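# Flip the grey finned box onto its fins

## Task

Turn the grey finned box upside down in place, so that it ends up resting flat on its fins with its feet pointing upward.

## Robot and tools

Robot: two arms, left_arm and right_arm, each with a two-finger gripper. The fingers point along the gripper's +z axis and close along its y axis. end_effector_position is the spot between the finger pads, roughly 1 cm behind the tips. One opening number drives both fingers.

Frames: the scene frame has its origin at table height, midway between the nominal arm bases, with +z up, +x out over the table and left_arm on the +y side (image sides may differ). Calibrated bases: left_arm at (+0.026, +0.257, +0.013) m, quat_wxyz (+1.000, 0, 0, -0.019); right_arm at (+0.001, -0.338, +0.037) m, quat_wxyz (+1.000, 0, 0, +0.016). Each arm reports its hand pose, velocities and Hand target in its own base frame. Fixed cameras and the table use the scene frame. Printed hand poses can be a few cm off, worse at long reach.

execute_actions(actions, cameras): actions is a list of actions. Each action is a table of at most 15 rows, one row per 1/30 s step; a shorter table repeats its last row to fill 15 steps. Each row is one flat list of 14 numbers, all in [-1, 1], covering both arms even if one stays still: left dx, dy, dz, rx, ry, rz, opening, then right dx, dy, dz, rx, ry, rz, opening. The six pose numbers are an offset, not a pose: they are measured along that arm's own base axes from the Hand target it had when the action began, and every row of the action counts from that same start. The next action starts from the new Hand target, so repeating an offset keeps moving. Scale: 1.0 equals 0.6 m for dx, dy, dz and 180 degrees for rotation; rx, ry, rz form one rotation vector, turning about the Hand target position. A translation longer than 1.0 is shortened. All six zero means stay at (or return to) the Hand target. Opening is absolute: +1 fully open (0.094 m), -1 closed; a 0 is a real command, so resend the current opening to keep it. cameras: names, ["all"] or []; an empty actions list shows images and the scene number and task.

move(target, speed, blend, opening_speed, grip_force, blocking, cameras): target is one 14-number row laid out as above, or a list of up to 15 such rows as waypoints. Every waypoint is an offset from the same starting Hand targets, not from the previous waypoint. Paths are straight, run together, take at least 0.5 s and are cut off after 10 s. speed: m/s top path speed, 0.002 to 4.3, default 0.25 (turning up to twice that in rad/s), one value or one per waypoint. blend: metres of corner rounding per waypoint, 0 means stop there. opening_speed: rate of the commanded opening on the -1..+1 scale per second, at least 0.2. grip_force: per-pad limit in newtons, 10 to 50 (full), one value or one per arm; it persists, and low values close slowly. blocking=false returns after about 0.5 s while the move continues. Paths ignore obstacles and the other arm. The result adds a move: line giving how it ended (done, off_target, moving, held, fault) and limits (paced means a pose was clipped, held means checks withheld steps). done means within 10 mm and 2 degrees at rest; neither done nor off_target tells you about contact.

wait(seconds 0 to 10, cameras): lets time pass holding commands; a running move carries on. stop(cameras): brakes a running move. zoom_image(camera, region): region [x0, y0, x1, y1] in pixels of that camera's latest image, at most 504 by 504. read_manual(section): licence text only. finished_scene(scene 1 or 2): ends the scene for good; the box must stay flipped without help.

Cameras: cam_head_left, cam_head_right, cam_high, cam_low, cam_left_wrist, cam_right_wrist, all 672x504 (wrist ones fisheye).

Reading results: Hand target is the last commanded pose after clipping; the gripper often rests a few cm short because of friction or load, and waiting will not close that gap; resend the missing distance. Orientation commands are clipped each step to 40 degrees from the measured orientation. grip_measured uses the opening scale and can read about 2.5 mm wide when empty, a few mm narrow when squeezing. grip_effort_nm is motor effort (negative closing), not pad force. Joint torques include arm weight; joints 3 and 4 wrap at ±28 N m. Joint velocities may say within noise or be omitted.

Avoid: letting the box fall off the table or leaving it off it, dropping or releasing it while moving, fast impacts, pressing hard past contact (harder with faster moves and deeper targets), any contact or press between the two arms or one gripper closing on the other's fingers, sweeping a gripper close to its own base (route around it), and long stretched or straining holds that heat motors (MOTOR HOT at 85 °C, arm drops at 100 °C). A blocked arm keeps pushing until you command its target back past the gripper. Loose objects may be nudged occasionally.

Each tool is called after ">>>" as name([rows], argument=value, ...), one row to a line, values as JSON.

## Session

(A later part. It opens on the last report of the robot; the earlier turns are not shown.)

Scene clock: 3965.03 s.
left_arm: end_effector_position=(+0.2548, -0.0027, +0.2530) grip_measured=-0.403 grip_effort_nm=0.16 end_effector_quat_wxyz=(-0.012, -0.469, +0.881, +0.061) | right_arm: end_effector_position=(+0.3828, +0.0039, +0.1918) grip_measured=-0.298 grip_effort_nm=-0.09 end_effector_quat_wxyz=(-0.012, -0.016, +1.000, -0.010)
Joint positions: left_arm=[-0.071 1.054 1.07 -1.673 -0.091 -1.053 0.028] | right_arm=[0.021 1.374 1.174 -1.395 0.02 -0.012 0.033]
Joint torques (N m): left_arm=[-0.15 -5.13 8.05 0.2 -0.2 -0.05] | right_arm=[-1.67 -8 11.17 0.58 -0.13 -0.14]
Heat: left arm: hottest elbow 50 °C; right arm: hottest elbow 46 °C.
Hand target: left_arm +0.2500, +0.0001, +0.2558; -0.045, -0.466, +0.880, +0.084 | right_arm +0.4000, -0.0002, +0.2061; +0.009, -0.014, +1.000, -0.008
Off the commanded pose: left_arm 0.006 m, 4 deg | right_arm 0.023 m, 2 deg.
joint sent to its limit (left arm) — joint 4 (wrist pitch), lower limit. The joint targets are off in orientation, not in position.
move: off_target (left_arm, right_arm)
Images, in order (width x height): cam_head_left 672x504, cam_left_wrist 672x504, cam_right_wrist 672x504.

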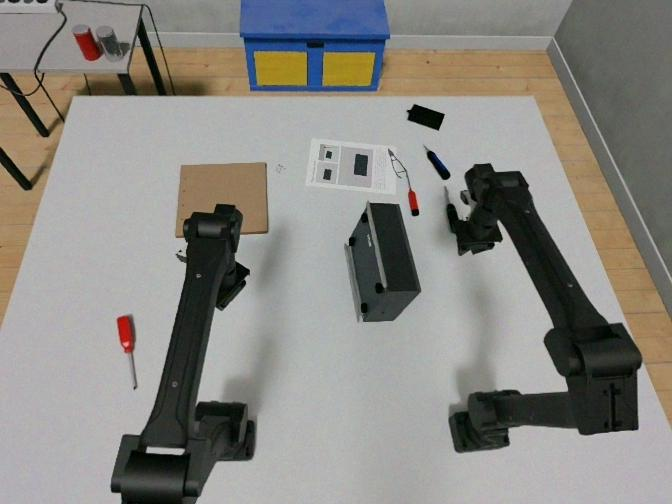

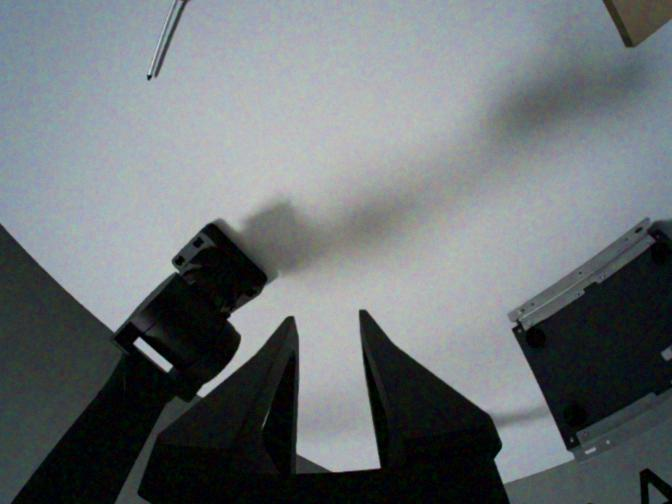

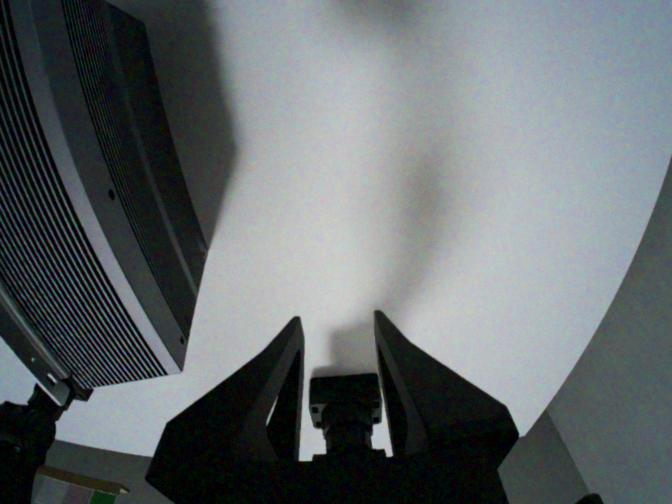

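>>> move([
  [0,0,0,0,0,0,-0.4, 0.033,0.133,0.157,0.03,0,0,-0.3],
  [0,0,0,0,0,0,-0.4, 0.0667,0.36,0.13,0.0583,0,0,-0.3],
], blend=[0.03,0], speed=0.15, cameras=["cam_low","cam_right_wrist","cam_head_left"])

Scene clock: 4005.80 s.
left_arm: end_effector_position=(+0.2548, -0.0027, +0.2530) grip_measured=-0.403 grip_effort_nm=0.16 end_effector_quat_wxyz=(-0.013, -0.468, +0.881, +0.061) | right_arm: end_effector_position=(+0.4271, +0.2055, +0.2696) grip_measured=-0.298 grip_effort_nm=-0.09 end_effector_quat_wxyz=(-0.011, -0.012, +0.997, +0.074)
Joint positions: left_arm=[-0.071 1.054 1.07 -1.673 -0.091 -1.051 0.028] | right_arm=[0.396 1.552 1.565 -1.548 -0.146 0.375 0.033]
Joint torques (N m): left_arm=[-0.15 -5.13 8.03 0.18 -0.19 -0.08] | right_arm=[0.21 -10.87 11.58 1.02 -0.12 0.04]
Heat: left arm: hottest elbow 47 °C; right arm: hottest elbow 47 °C.
Hand target: left_arm +0.2500, +0.0000, +0.2558; -0.045, -0.466, +0.880, +0.084 | right_arm +0.4399, +0.2158, +0.2842; +0.010, -0.013, +0.996, +0.083
Off the commanded pose: left_arm 0.006 m, 4 deg | right_arm 0.022 m, 3 deg.
joint sent to its limit (left arm) — joint 4 (wrist pitch), lower limit. The joint targets are off in orientation, not in position.
move: off_target (left_arm, right_arm)
Images, in order (width x height): cam_head_left 672x504, cam_low 672x504, cam_right_wrist 672x504.

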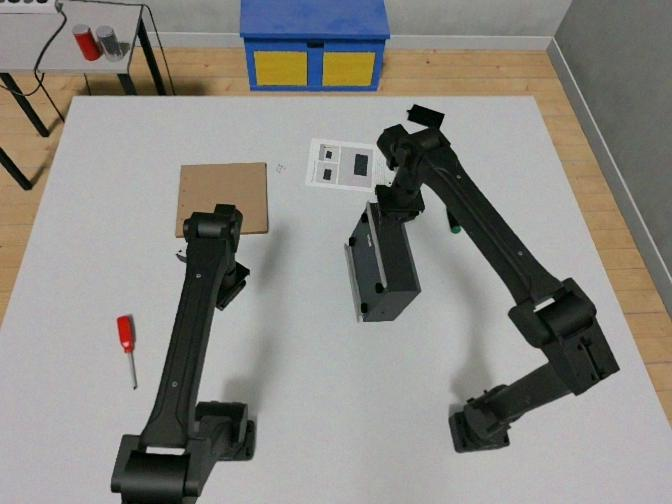

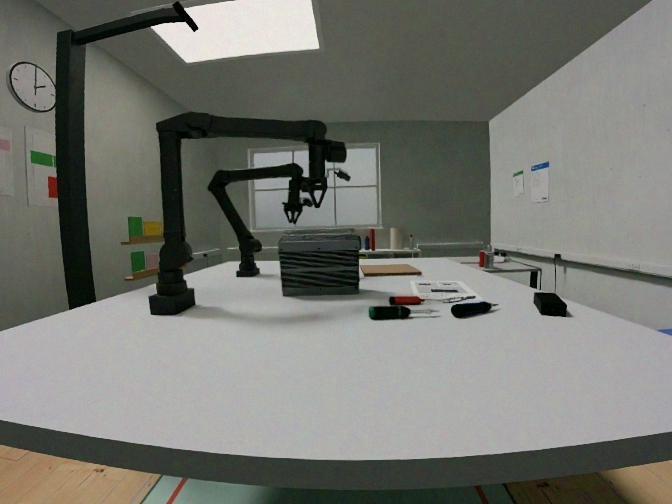

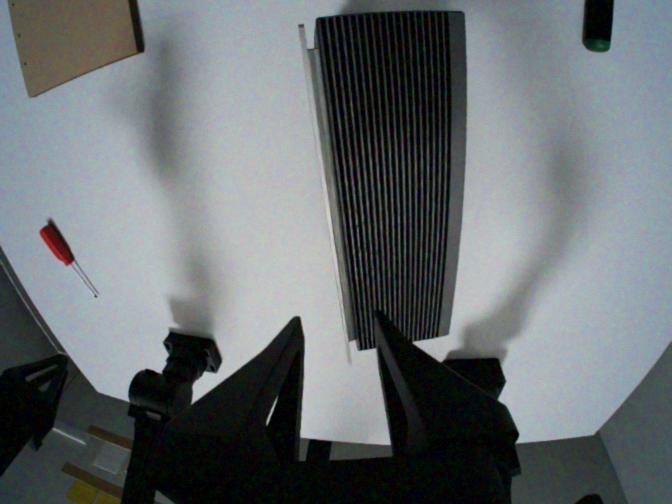

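>>> zoom_image(camera="cam_right_wrist", region=[260, 220, 480, 400])

>>> zoom_image(camera="cam_right_wrist", region=[270, 0, 490, 180])

Scaled by 2.291 from the camera's 672x504 image, which has a finer 960x720 frame.

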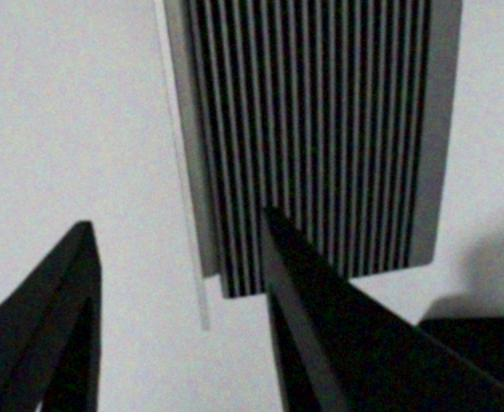

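Scaled by 2.291 from the camera's 672x504 image, which has a finer 960x720 frame.

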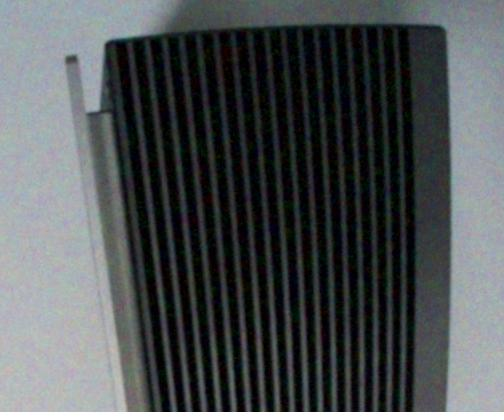

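>>> move(target=[0,0,0,0,0,0,-0.4, 0,0.0158,-0.1,0.004,0,0.0145,-0.3], speed=0.1, cameras=["cam_right_wrist","cam_low"])

>>> zoom_image(camera="cam_right_wrist", region=[260, 220, 480, 400])

>>> zoom_image(camera="cam_low", region=[240, 130, 400, 310])

Scene clock: 4054.80 s.
left_arm: end_effector_position=(+0.2548, -0.0027, +0.2530) grip_measured=-0.403 grip_effort_nm=0.16 end_effector_quat_wxyz=(-0.013, -0.468, +0.881, +0.061) | right_arm: end_effector_position=(+0.4388, +0.2165, +0.2246) grip_measured=-0.298 grip_effort_nm=-0.09 end_effector_quat_wxyz=(+0.005, -0.024, +0.996, +0.087)
Joint positions: left_arm=[-0.071 1.054 1.07 -1.673 -0.091 -1.051 0.028] | right_arm=[0.404 1.573 1.47 -1.394 -0.157 0.361 0.033]
Joint torques (N m): left_arm=[-0.03 -5.07 8.06 0.21 -0.19 -0.06] | right_arm=[0.67 -12.51 8.1 1.13 -0.26 -0.13]
Heat: left arm: hottest elbow 45 °C; right arm: hottest elbow 50 °C.
Hand target: left_arm +0.2500, +0.0000, +0.2558; -0.045, -0.466, +0.880, +0.084 | right_arm +0.4400, +0.2253, +0.2240; +0.008, -0.036, +0.995, +0.090
Off the commanded pose: left_arm 0.006 m, 4 deg | right_arm 0.009 m, 1 deg.
joint sent to its limit (left arm) — joint 4 (wrist pitch), lower limit. The joint targets are off in orientation, not in position.
move: off_target (left_arm)
Images, in order (width x height): cam_low 672x504, cam_right_wrist 672x504.

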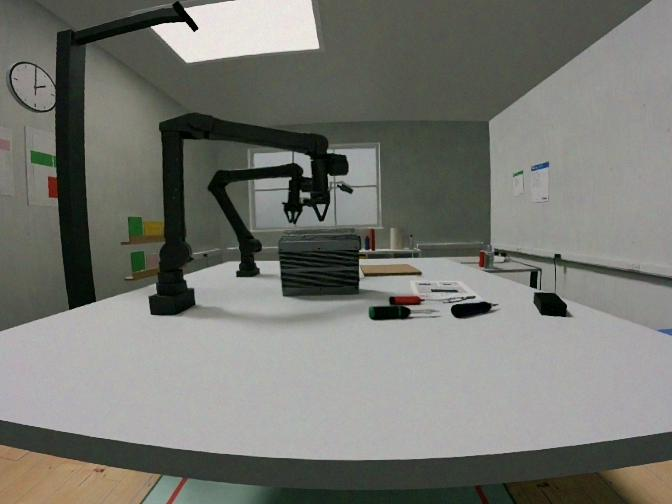

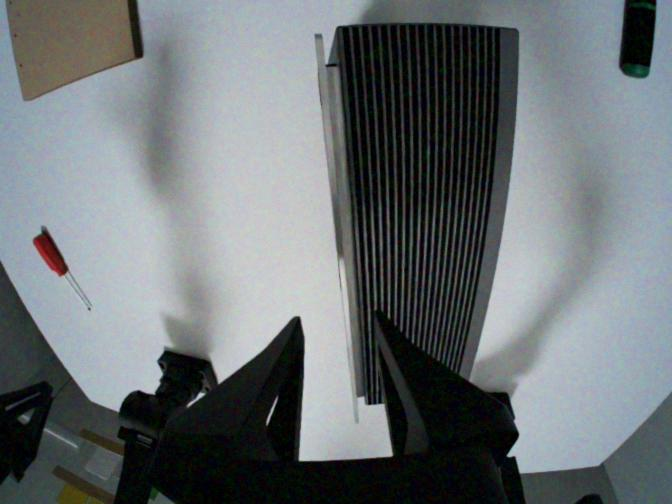

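Scaled by 2.291 from the camera's 672x504 image, which has a finer 960x720 frame.

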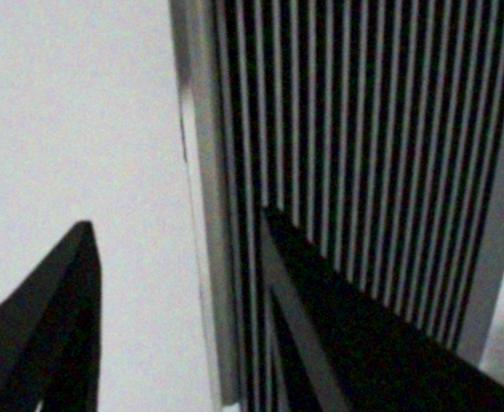

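Scaled by 2.800.

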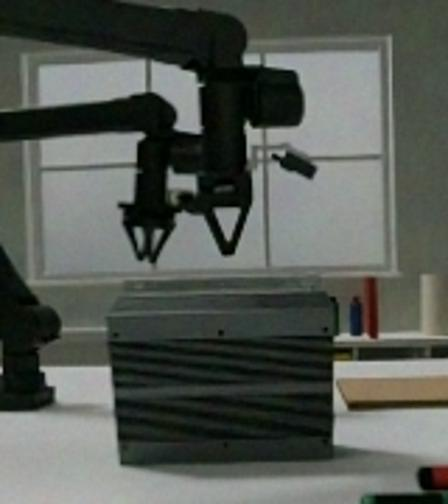

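>>> move(target=[0,0,0,0,0,0,-0.4, 0,0.001,-0.069,0,0,0.007,-0.3], speed=0.06, cameras=["cam_right_wrist","cam_low"])

>>> zoom_image(camera="cam_right_wrist", region=[260, 220, 480, 400])

>>> zoom_image(camera="cam_low", region=[240, 130, 400, 310])

Scene clock: 4090.77 s.
left_arm: end_effector_position=(+0.2548, -0.0027, +0.2530) grip_measured=-0.403 grip_effort_nm=0.16 end_effector_quat_wxyz=(-0.013, -0.468, +0.881, +0.061) | right_arm: end_effector_position=(+0.4392, +0.2172, +0.1852) grip_measured=-0.298 grip_effort_nm=-0.09 end_effector_quat_wxyz=(+0.006, -0.035, +0.996, +0.087)
Joint positions: left_arm=[-0.071 1.054 1.07 -1.673 -0.091 -1.051 0.028] | right_arm=[0.404 1.59 1.385 -1.292 -0.159 0.34 0.033]
Joint torques (N m): left_arm=[-0.03 -5.19 8.06 0.18 -0.19 -0.07] | right_arm=[0.5 -11.99 8.27 1.17 -0.28 -0.12]
Heat: left arm: hottest elbow 44 °C; right arm: hottest elbow 46 °C.
Hand target: left_arm +0.2500, +0.0000, +0.2558; -0.045, -0.466, +0.880, +0.084 | right_arm +0.4400, +0.2260, +0.1826; +0.007, -0.047, +0.995, +0.090
Off the commanded pose: left_arm 0.006 m, 4 deg | right_arm 0.009 m, 1 deg.
joint sent to its limit (left arm) — joint 4 (wrist pitch), lower limit. The joint targets are off in orientation, not in position.
move: off_target (left_arm)
Images, in order (width x height): cam_low 672x504, cam_right_wrist 672x504.

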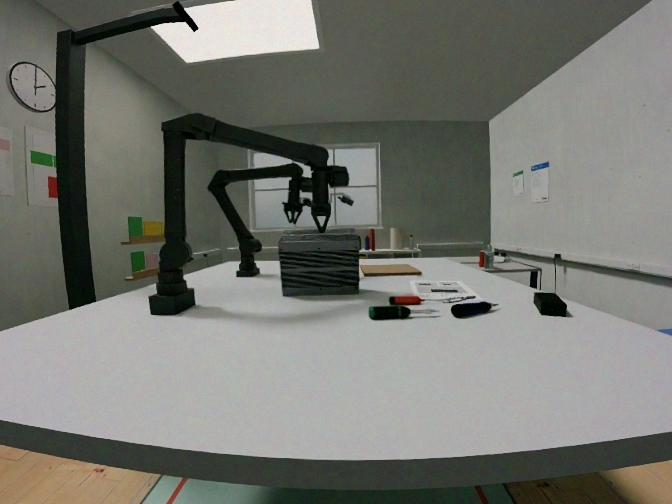

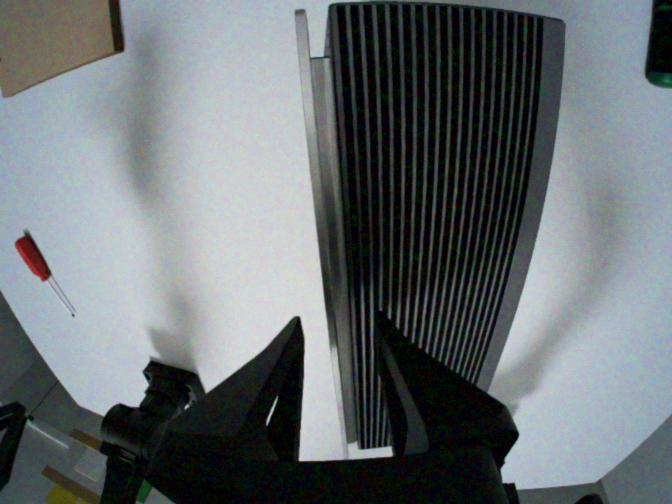

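Scaled by 2.291 from the camera's 672x504 image, which has a finer 960x720 frame.

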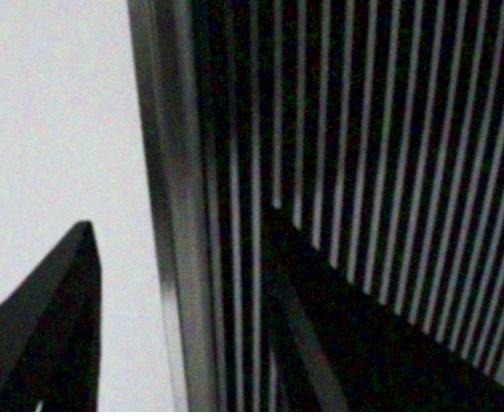

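Scaled by 2.800.

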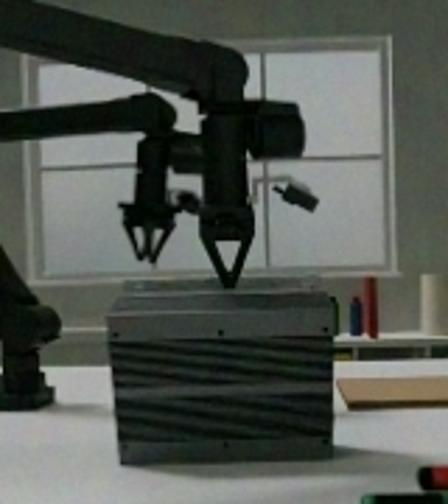

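>>> zoom_image(camera="cam_right_wrist", region=[280, 250, 540, 400])

>>> zoom_image(camera="cam_low", region=[270, 210, 370, 260])

Scaled by 1.938 from the camera's 672x504 image, which has a finer 960x720 frame.

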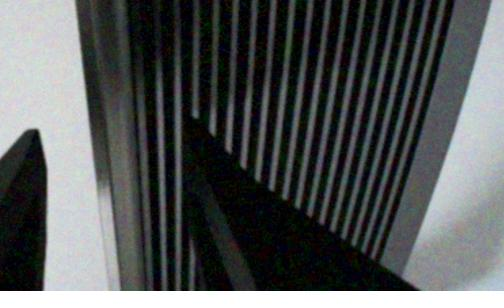

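Scaled by 5.040.

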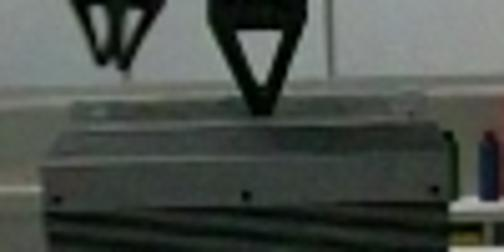

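>>> move(target=[0,0,0,0,0,0,-0.4, 0,0.005,-0.0155,0,0,0,-0.3], speed=0.04, cameras=["cam_right_wrist","cam_low"])

>>> zoom_image(camera="cam_right_wrist", region=[280, 250, 540, 400])

>>> zoom_image(camera="cam_low", region=[270, 210, 370, 260])

Scene clock: 4161.27 s.
left_arm: end_effector_position=(+0.2548, -0.0027, +0.2530) grip_measured=-0.403 grip_effort_nm=0.16 end_effector_quat_wxyz=(-0.013, -0.468, +0.881, +0.061) | right_arm: end_effector_position=(+0.4394, +0.2203, +0.1774) grip_measured=-0.298 grip_effort_nm=-0.09 end_effector_quat_wxyz=(+0.007, -0.038, +0.995, +0.088)
Joint positions: left_arm=[-0.071 1.054 1.07 -1.673 -0.091 -1.051 0.028] | right_arm=[0.41 1.596 1.371 -1.268 -0.159 0.339 0.033]
Joint torques (N m): left_arm=[-0.03 -5.01 8.02 0.21 -0.2 -0.07] | right_arm=[1.08 -12.1 7.84 0.83 -0.22 -0.04]
Heat: left arm: hottest elbow 44 °C; right arm: hottest elbow 42 °C.
Hand target: left_arm +0.2500, +0.0000, +0.2558; -0.045, -0.466, +0.880, +0.084 | right_arm +0.4399, +0.2290, +0.1734; +0.008, -0.047, +0.995, +0.090
Off the commanded pose: left_arm 0.006 m, 4 deg | right_arm 0.010 m, 1 deg.
joint sent to its limit (left arm) — joint 4 (wrist pitch), lower limit. The joint targets are off in orientation, not in position.
move: off_target (left_arm)
Images, in order (width x height): cam_low 672x504, cam_right_wrist 672x504.

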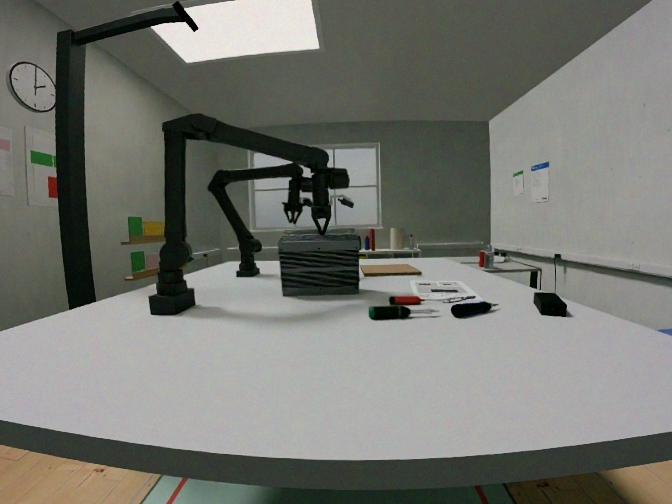

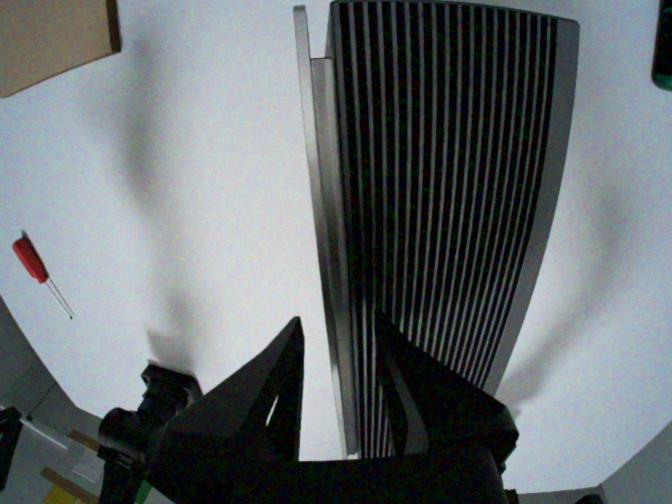

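Scaled by 1.938 from the camera's 672x504 image, which has a finer 960x720 frame.

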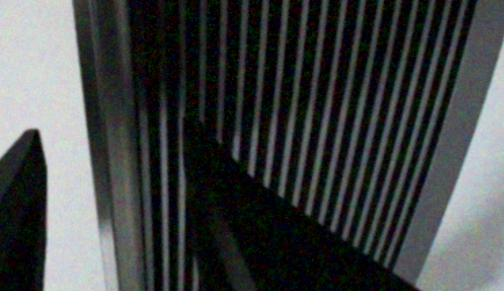

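Scaled by 5.040.

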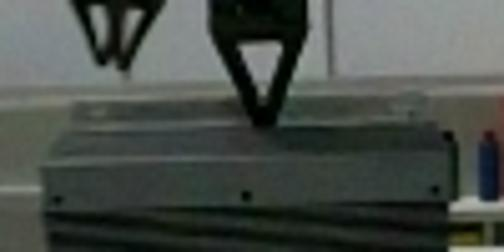

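>>> move(target=[0,0,0,0,0,0,-0.4, 0,0,0,0,0,0,-1], speed=0.04, opening_speed=0.25, cameras=["cam_right_wrist","cam_low"])

>>> zoom_image(camera="cam_low", region=[240, 130, 400, 310])

Scene clock: 4172.80 s.
left_arm: end_effector_position=(+0.2548, -0.0027, +0.2530) grip_measured=-0.403 grip_effort_nm=0.16 end_effector_quat_wxyz=(-0.013, -0.468, +0.881, +0.061) | right_arm: end_effector_position=(+0.4393, +0.2201, +0.1772) grip_measured=-0.821 grip_effort_nm=-1.04 end_effector_quat_wxyz=(+0.007, -0.037, +0.995, +0.088)
Joint positions: left_arm=[-0.071 1.054 1.07 -1.673 -0.091 -1.051 0.028] | right_arm=[0.41 1.596 1.371 -1.268 -0.158 0.341 0.008]
Joint torques (N m): left_arm=[-0.09 -5.07 8.03 0.23 -0.19 -0.08] | right_arm=[0.38 -11.93 7.83 1.1 -0.26 -0.08]
Heat: left arm: hottest elbow 44 °C; right arm: hottest elbow 41 °C.
Hand target: left_arm +0.2500, +0.0000, +0.2558; -0.045, -0.466, +0.880, +0.084 | right_arm +0.4399, +0.2289, +0.1734; +0.007, -0.047, +0.995, +0.090
Off the commanded pose: left_arm 0.006 m, 4 deg | right_arm 0.010 m, 1 deg.
joint sent to its limit (left arm) — joint 4 (wrist pitch), lower limit. The joint targets are off in orientation, not in position.
move: off_target (left_arm)
Images, in order (width x height): cam_low 672x504, cam_right_wrist 672x504.

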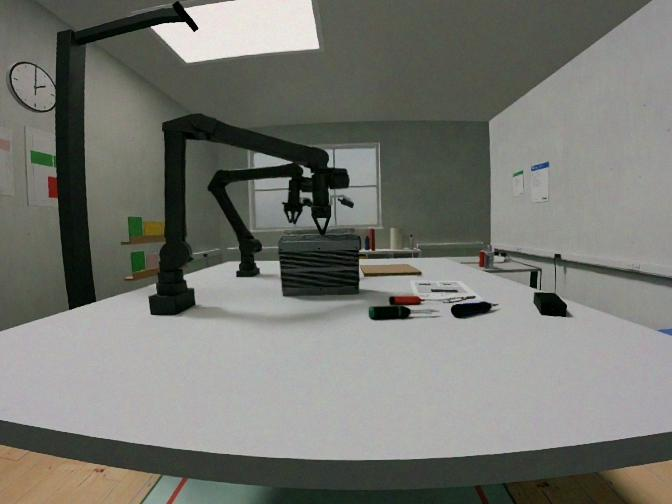

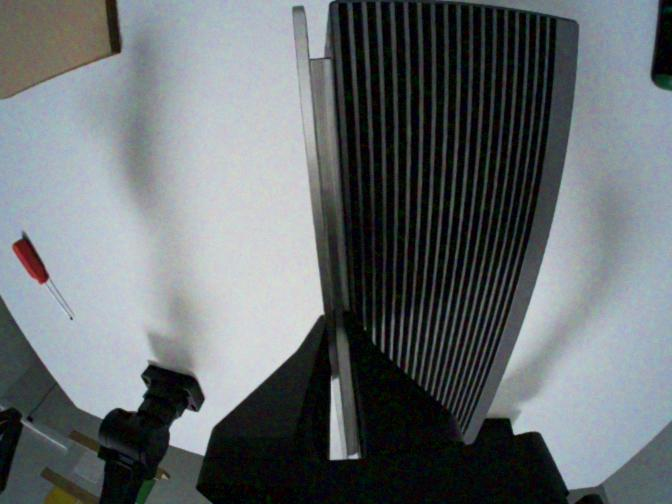

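Scaled by 2.800.

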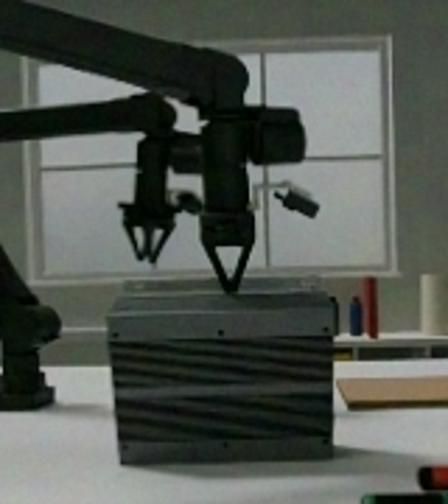

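>>> zoom_image(camera="cam_right_wrist", region=[290, 270, 400, 380])

>>> zoom_image(camera="cam_right_wrist", region=[290, 380, 400, 470])

>>> zoom_image(camera="cam_right_wrist", region=[280, 0, 390, 110])

Scaled by 4.582 from the camera's 672x504 image, which has a finer 960x720 frame.

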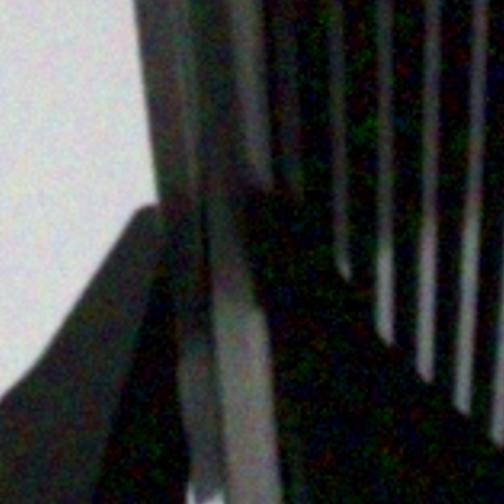

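Scaled by 4.582 from the camera's 672x504 image, which has a finer 960x720 frame.

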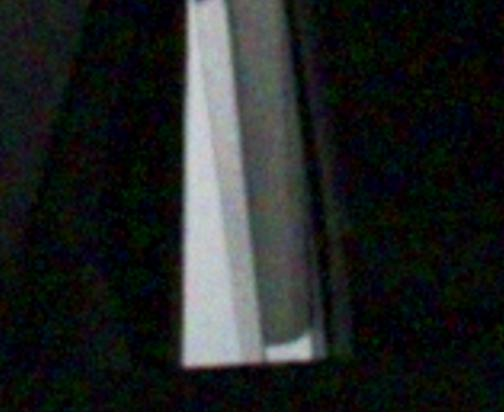

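Scaled by 4.582 from the camera's 672x504 image, which has a finer 960x720 frame.

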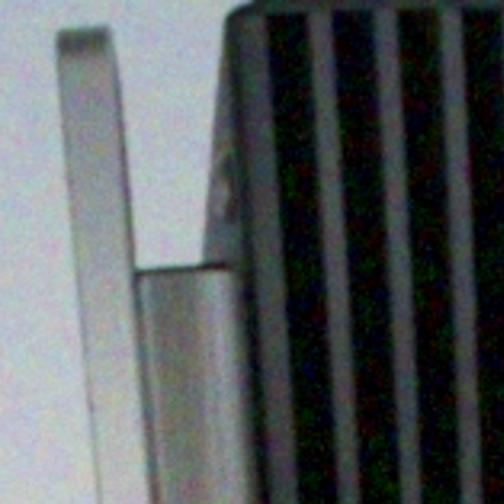

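>>> move([
  [0,0,0,0,0,0,-0.4, 0,0,0,0,0,0,-0.6],
  [0,0,0,0,0,0,-0.4, 0,0,0.0083,0,0,0,-0.6],
  [0,0,0,0,0,0,-0.4, 0,0,0.0083,0,0,0,-1],
], speed=0.04, opening_speed=0.5, cameras=["cam_right_wrist","cam_low"])

>>> zoom_image(camera="cam_right_wrist", region=[290, 270, 400, 380])

>>> zoom_image(camera="cam_low", region=[270, 210, 370, 260])

Scene clock: 4235.57 s.
left_arm: end_effector_position=(+0.2548, -0.0027, +0.2530) grip_measured=-0.403 grip_effort_nm=0.16 end_effector_quat_wxyz=(-0.013, -0.468, +0.881, +0.061) | right_arm: end_effector_position=(+0.4394, +0.2200, +0.1770) grip_measured=-0.816 grip_effort_nm=-1.03 end_effector_quat_wxyz=(+0.007, -0.037, +0.995, +0.087)
Joint positions: left_arm=[-0.071 1.054 1.07 -1.673 -0.091 -1.051 0.028] | right_arm=[0.41 1.596 1.371 -1.268 -0.157 0.342 0.009]
Joint torques (N m): left_arm=[-0.03 -5.19 8.02 0.16 -0.2 -0.07] | right_arm=[0.38 -12.69 8.79 0.51 -0.29 -0.14]
Heat: left arm: hottest elbow 44 °C; right arm: hottest elbow 41 °C.
Hand target: left_arm +0.2500, +0.0000, +0.2558; -0.045, -0.466, +0.880, +0.084 | right_arm +0.4399, +0.2288, +0.1784; +0.007, -0.047, +0.995, +0.090
Off the commanded pose: left_arm 0.006 m, 4 deg | right_arm 0.009 m, 1 deg.
joint sent to its limit (left arm) — joint 4 (wrist pitch), lower limit. The joint targets are off in orientation, not in position.
move: off_target (left_arm)
Images, in order (width x height): cam_low 672x504, cam_right_wrist 672x504.

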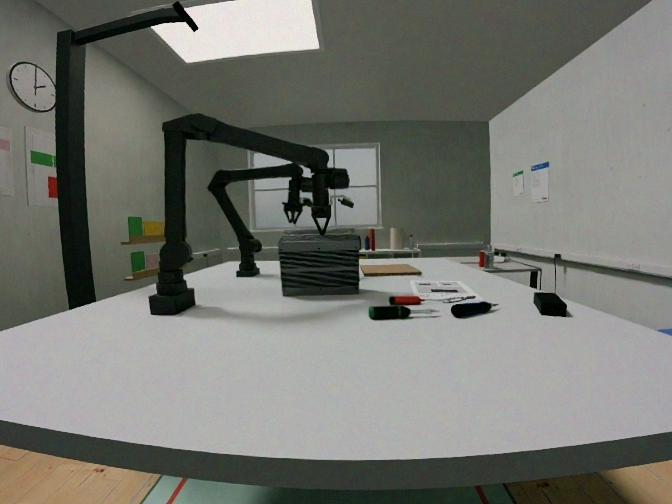

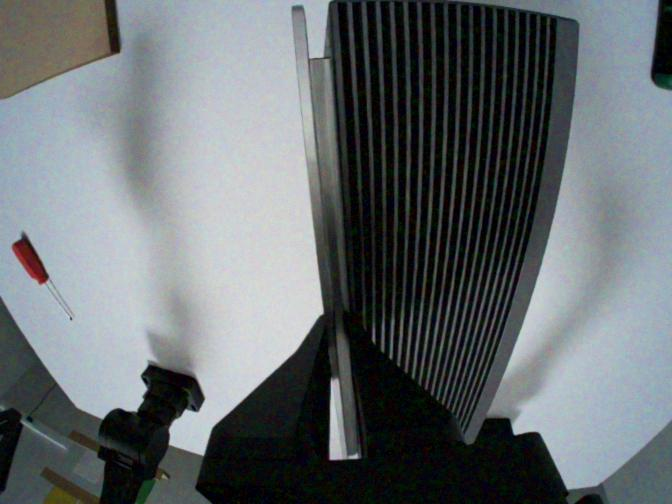

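Scaled by 4.582 from the camera's 672x504 image, which has a finer 960x720 frame.

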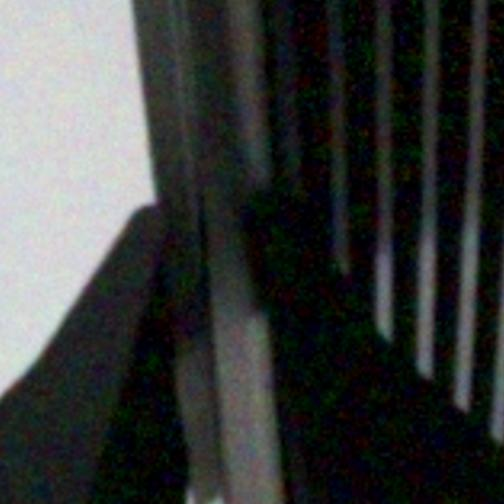

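Scaled by 5.040.

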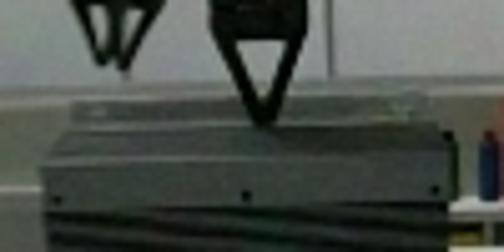

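>>> move([
  [0,0,0,0,0,0,-0.4, 0,0,0,0,0,0,-0.6],
  [0,0,0,0,0,0,-0.4, 0,0.002,0.02,0,0,0,-0.6],
], speed=0.04, opening_speed=0.5, cameras=["cam_right_wrist","cam_low"])

>>> zoom_image(camera="cam_low", region=[270, 210, 370, 260])

>>> zoom_image(camera="cam_right_wrist", region=[280, 250, 420, 400])

Scene clock: 4244.73 s.
left_arm: end_effector_position=(+0.2548, -0.0027, +0.2530) grip_measured=-0.403 grip_effort_nm=0.16 end_effector_quat_wxyz=(-0.013, -0.468, +0.881, +0.061) | right_arm: end_effector_position=(+0.4336, +0.2187, +0.1767) grip_measured=-0.602 grip_effort_nm=0.08 end_effector_quat_wxyz=(-0.004, -0.037, +0.996, +0.084)
Joint positions: left_arm=[-0.071 1.054 1.07 -1.673 -0.091 -1.051 0.028] | right_arm=[0.412 1.596 1.371 -1.292 -0.158 0.342 0.019]
Joint torques (N m): left_arm=[-0.15 -5.07 8.03 0.18 -0.19 -0.07] | right_arm=[0.85 -12.69 10.51 0.44 -0.26 -0.07]
Heat: left arm: hottest elbow 44 °C; right arm: hottest elbow 41 °C.
Hand target: left_arm +0.2500, +0.0000, +0.2558; -0.045, -0.466, +0.880, +0.084 | right_arm +0.4400, +0.2300, +0.1904; +0.008, -0.047, +0.995, +0.090
Off the commanded pose: left_arm 0.006 m, 4 deg | right_arm 0.019 m, 2 deg.
joint sent to its limit (left arm) — joint 4 (wrist pitch), lower limit. The joint targets are off in orientation, not in position.
move: off_target (left_arm, right_arm)
Images, in order (width x height): cam_low 672x504, cam_right_wrist 672x504.

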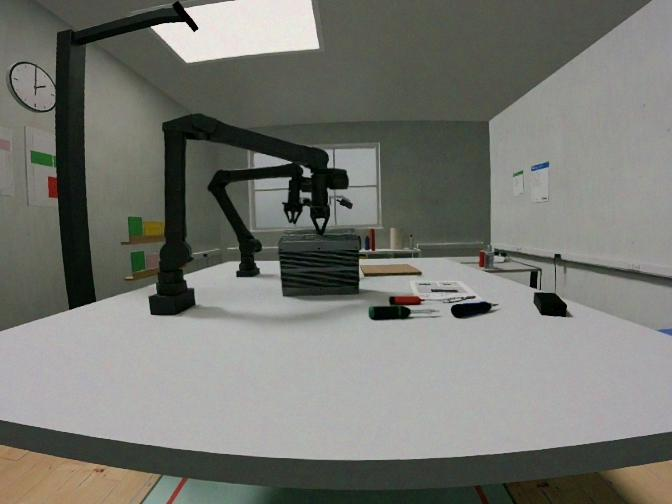

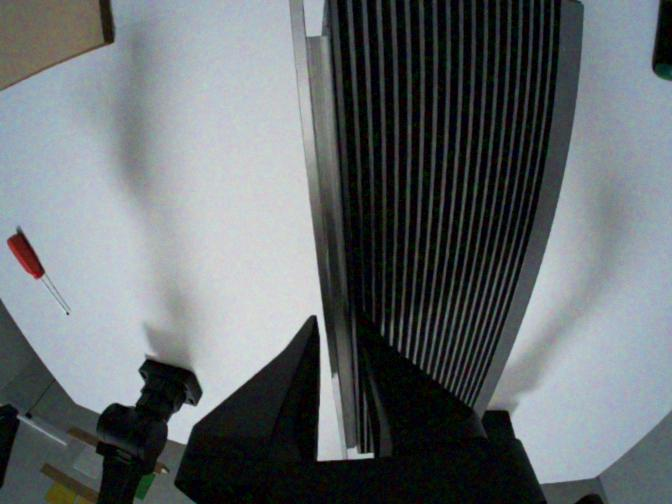

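Scaled by 5.040.

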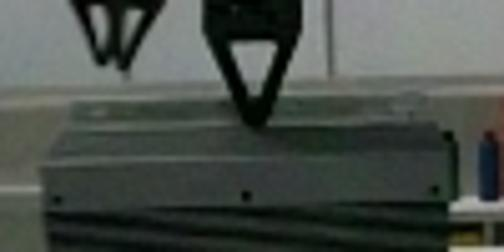

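Scaled by 3.360 from the camera's 672x504 image, which has a finer 960x720 frame.

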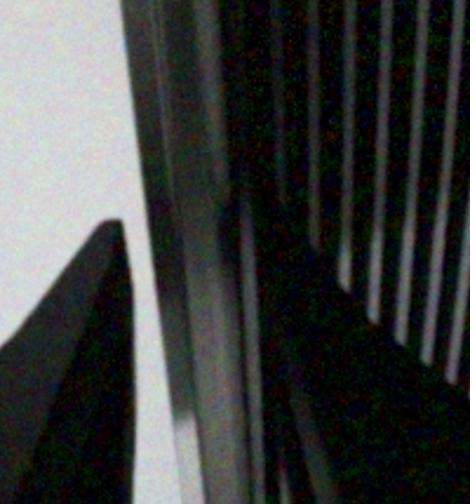

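>>> move(target=[0,0,0,0,0,0,-0.4, 0,0,0,0,0,0,-1], speed=0.04, opening_speed=0.25, cameras=["cam_right_wrist"])

>>> zoom_image(camera="cam_right_wrist", region=[280, 250, 420, 400])

Scene clock: 4257.17 s.
left_arm: end_effector_position=(+0.2548, -0.0027, +0.2530) grip_measured=-0.403 grip_effort_nm=0.16 end_effector_quat_wxyz=(-0.013, -0.468, +0.881, +0.061) | right_arm: end_effector_position=(+0.4334, +0.2190, +0.1767) grip_measured=-0.814 grip_effort_nm=-1.04 end_effector_quat_wxyz=(-0.004, -0.036, +0.996, +0.084)
Joint positions: left_arm=[-0.071 1.054 1.07 -1.673 -0.091 -1.051 0.028] | right_arm=[0.412 1.596 1.371 -1.292 -0.159 0.343 0.009]
Joint torques (N m): left_arm=[-0.09 -5.13 8.08 0.18 -0.2 -0.06] | right_arm=[0.56 -12.98 10.47 0.25 -0.23 -0.1]
Heat: left arm: hottest elbow 44 °C; right arm: hottest elbow 42 °C.
Hand target: left_arm +0.2500, +0.0000, +0.2558; -0.045, -0.466, +0.880, +0.084 | right_arm +0.4399, +0.2302, +0.1904; +0.007, -0.047, +0.995, +0.090
Off the commanded pose: left_arm 0.006 m, 4 deg | right_arm 0.019 m, 2 deg.
joint sent to its limit (left arm) — joint 4 (wrist pitch), lower limit. The joint targets are off in orientation, not in position.
move: off_target (left_arm, right_arm)
Images, in order (width x height): cam_right_wrist 672x504.

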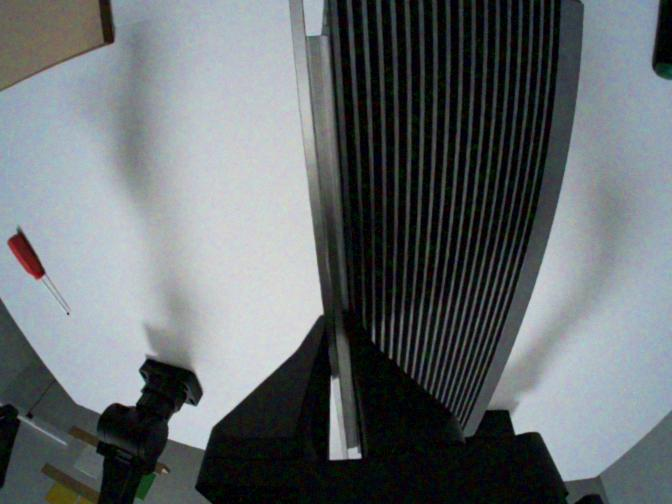

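Scaled by 3.360 from the camera's 672x504 image, which has a finer 960x720 frame.

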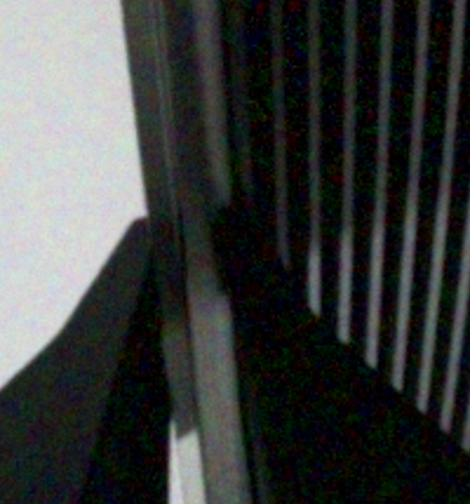

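>>> move([
  [0,0,0,0,0,0,-0.4, 0,0,0,0,0,0,-0.4],
  [0,0,0,0,0,0,-0.4, 0,-0.0333,0.183,0,0,0,-0.4],
  [0,0,0,0,0,0,-0.4, -0.0167,-0.417,0.15,0.2785,-0.3064,0.3927,-0.4],
], speed=[0.05,0.1,0.2], blend=[0,0.02,0], cameras=["cam_right_wrist","cam_low","cam_head_left"])

Scene clock: 4414.03 s.
left_arm: end_effector_position=(+0.2548, -0.0027, +0.2530) grip_measured=-0.403 grip_effort_nm=0.16 end_effector_quat_wxyz=(-0.013, -0.468, +0.881, +0.061) | right_arm: end_effector_position=(+0.4248, -0.0125, +0.2767) grip_measured=-0.402 grip_effort_nm=0.08 end_effector_quat_wxyz=(+0.428, -0.567, +0.634, +0.306)
Joint positions: left_arm=[-0.071 1.054 1.07 -1.673 -0.091 -1.051 0.028] | right_arm=[-0.397 1.536 1.306 -1.679 -1.077 -2.059 0.028]
Joint torques (N m): left_arm=[-0.09 -5.01 8.02 0.14 -0.19 -0.06] | right_arm=[-1.73 -10.34 8.73 -0.42 -0.61 -0.1]
Heat: left arm: hottest elbow 43 °C; right arm: hottest elbow 47 °C.
Hand target: left_arm +0.2500, +0.0000, +0.2558; -0.045, -0.466, +0.880, +0.084 | right_arm +0.4299, -0.0200, +0.2805; +0.391, -0.599, +0.559, +0.419
Off the commanded pose: left_arm 0.006 m, 4 deg | right_arm 0.010 m, 17 deg.
joint sent to its limit (left arm) — joint 4 (wrist pitch), lower limit. The joint targets are off in orientation, not in position.
joint sent to its limit (right arm) — joint 4 (wrist pitch), lower limit. The joint targets are off in orientation, not in position.
move: off_target (left_arm, right_arm)
Images, in order (width x height): cam_head_left 672x504, cam_low 672x504, cam_right_wrist 672x504.

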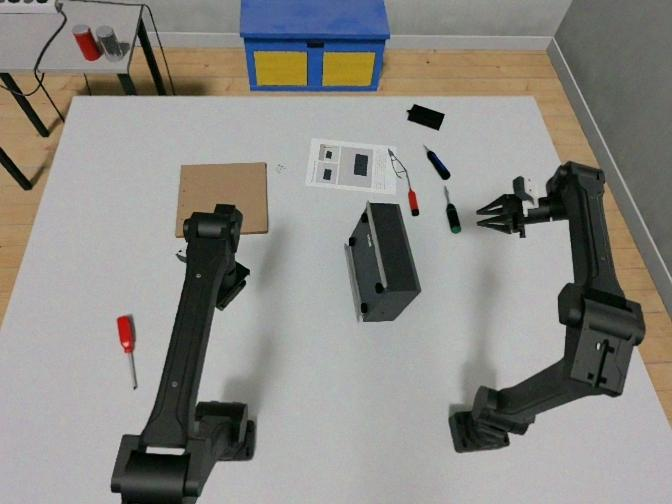

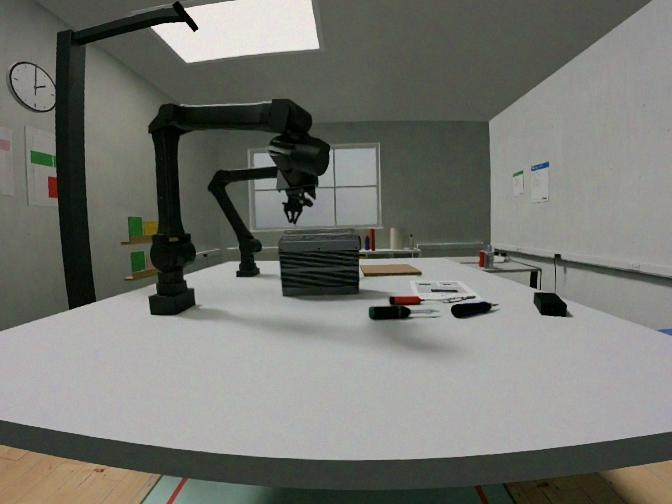

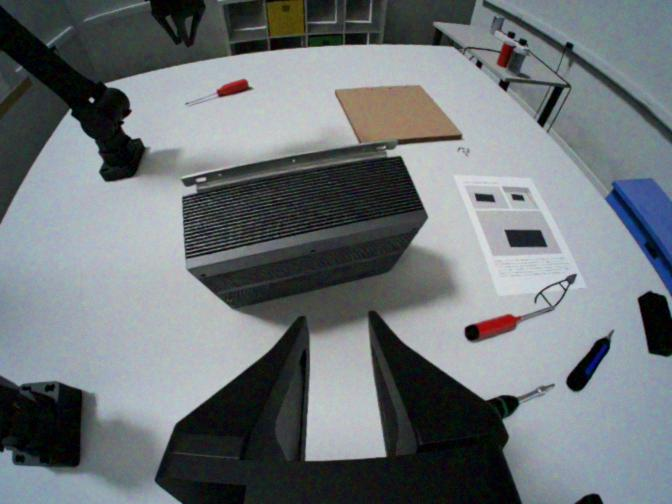

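>>> move(target=[0,0,0,0,0,0,-0.4, 0.0167,0.1,-0.33,0,0,0,-0.4], speed=0.15, cameras=["cam_right_wrist","cam_low"])

Scene clock: 4435.83 s.
left_arm: end_effector_position=(+0.2548, -0.0027, +0.2530) grip_measured=-0.403 grip_effort_nm=0.16 end_effector_quat_wxyz=(-0.013, -0.468, +0.881, +0.061) | right_arm: end_effector_position=(+0.4371, +0.0357, +0.0837) grip_measured=-0.402 grip_effort_nm=0.08 end_effector_quat_wxyz=(-0.381, +0.574, -0.613, -0.388)
Joint positions: left_arm=[-0.071 1.054 1.07 -1.673 -0.091 -1.051 0.028] | right_arm=[-0.276 1.873 1.152 -1.356 -1.085 -2.09 0.028]
Joint torques (N m): left_arm=[-0.21 -5.19 8.06 0.17 -0.2 -0.06] | right_arm=[0.73 -13.1 5.72 0.08 -0.8 -0.11]
Heat: left arm: hottest elbow 43 °C; right arm: hottest elbow 45 °C.
Hand target: left_arm +0.2500, +0.0000, +0.2558; -0.045, -0.466, +0.880, +0.084 | right_arm +0.4398, +0.0400, +0.0824; -0.391, +0.599, -0.559, -0.420
Off the commanded pose: left_arm 0.006 m, 4 deg | right_arm 0.005 m, 8 deg.
joint sent to its limit (left arm) — joint 4 (wrist pitch), lower limit. The joint targets are off in orientation, not in position.
joint sent to its limit (right arm) — joint 6 (wrist roll), lower limit. The joint targets are off in orientation, not in position.
move: off_target (left_arm, right_arm)
Images, in order (width x height): cam_low 672x504, cam_right_wrist 672x504.

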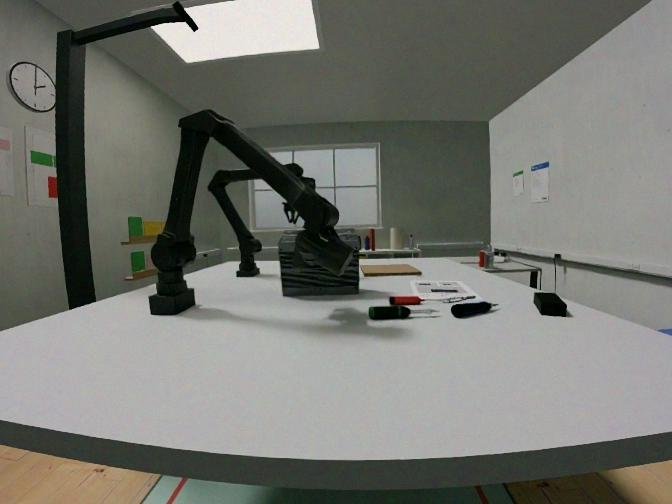

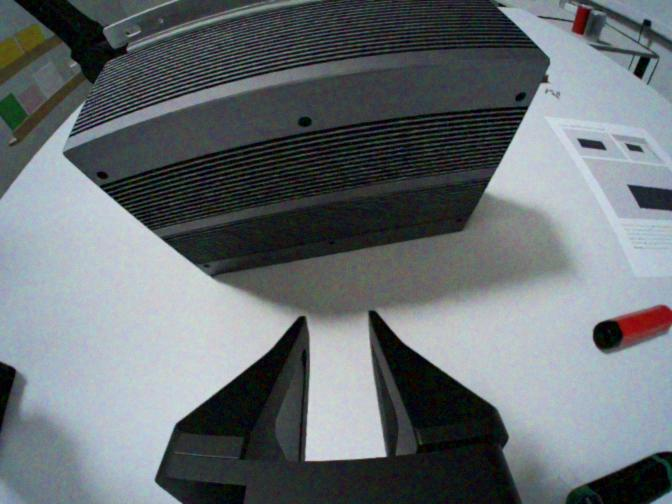

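>>> move(target=[0,0,0,0,0,0,-0.4, 0.005,0.117,-0.114,0,0,0,-0.1], speed=0.12, cameras=["cam_right_wrist","cam_low"])

Scene clock: 4467.13 s.
left_arm: end_effector_position=(+0.2548, -0.0027, +0.2530) grip_measured=-0.403 grip_effort_nm=0.16 end_effector_quat_wxyz=(-0.013, -0.468, +0.881, +0.061) | right_arm: end_effector_position=(+0.4413, +0.1053, +0.0166) grip_measured=-0.102 grip_effort_nm=0.08 end_effector_quat_wxyz=(-0.393, +0.598, -0.560, -0.417)
Joint positions: left_arm=[-0.071 1.054 1.07 -1.673 -0.091 -1.051 0.028] | right_arm=[-0.126 2.029 1.133 -1.149 -1.174 -2.082 0.042]
Joint torques (N m): left_arm=[-0.15 -4.95 8.03 0.18 -0.2 -0.07] | right_arm=[0.26 -13.68 4.36 0.17 -0.82 0.1]
Heat: left arm: hottest elbow 43 °C; right arm: hottest elbow 42 °C.
Hand target: left_arm +0.2500, +0.0000, +0.2558; -0.045, -0.466, +0.880, +0.084 | right_arm +0.4428, +0.1102, +0.0140; -0.391, +0.599, -0.559, -0.420
Off the commanded pose: left_arm 0.006 m, 4 deg | right_arm 0.006 m, 0 deg.
joint sent to its limit (left arm) — joint 4 (wrist pitch), lower limit. The joint targets are off in orientation, not in position.
move: off_target (left_arm)
Images, in order (width x height): cam_low 672x504, cam_right_wrist 672x504.

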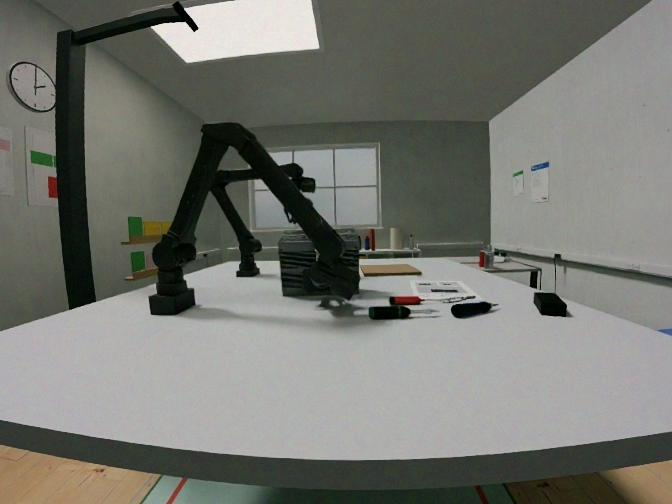

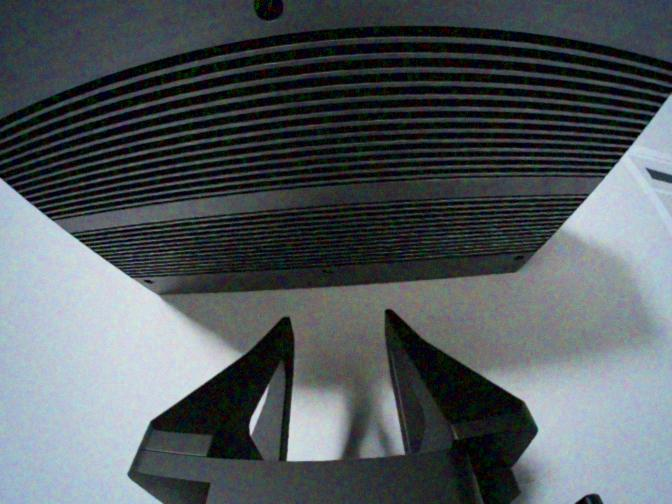

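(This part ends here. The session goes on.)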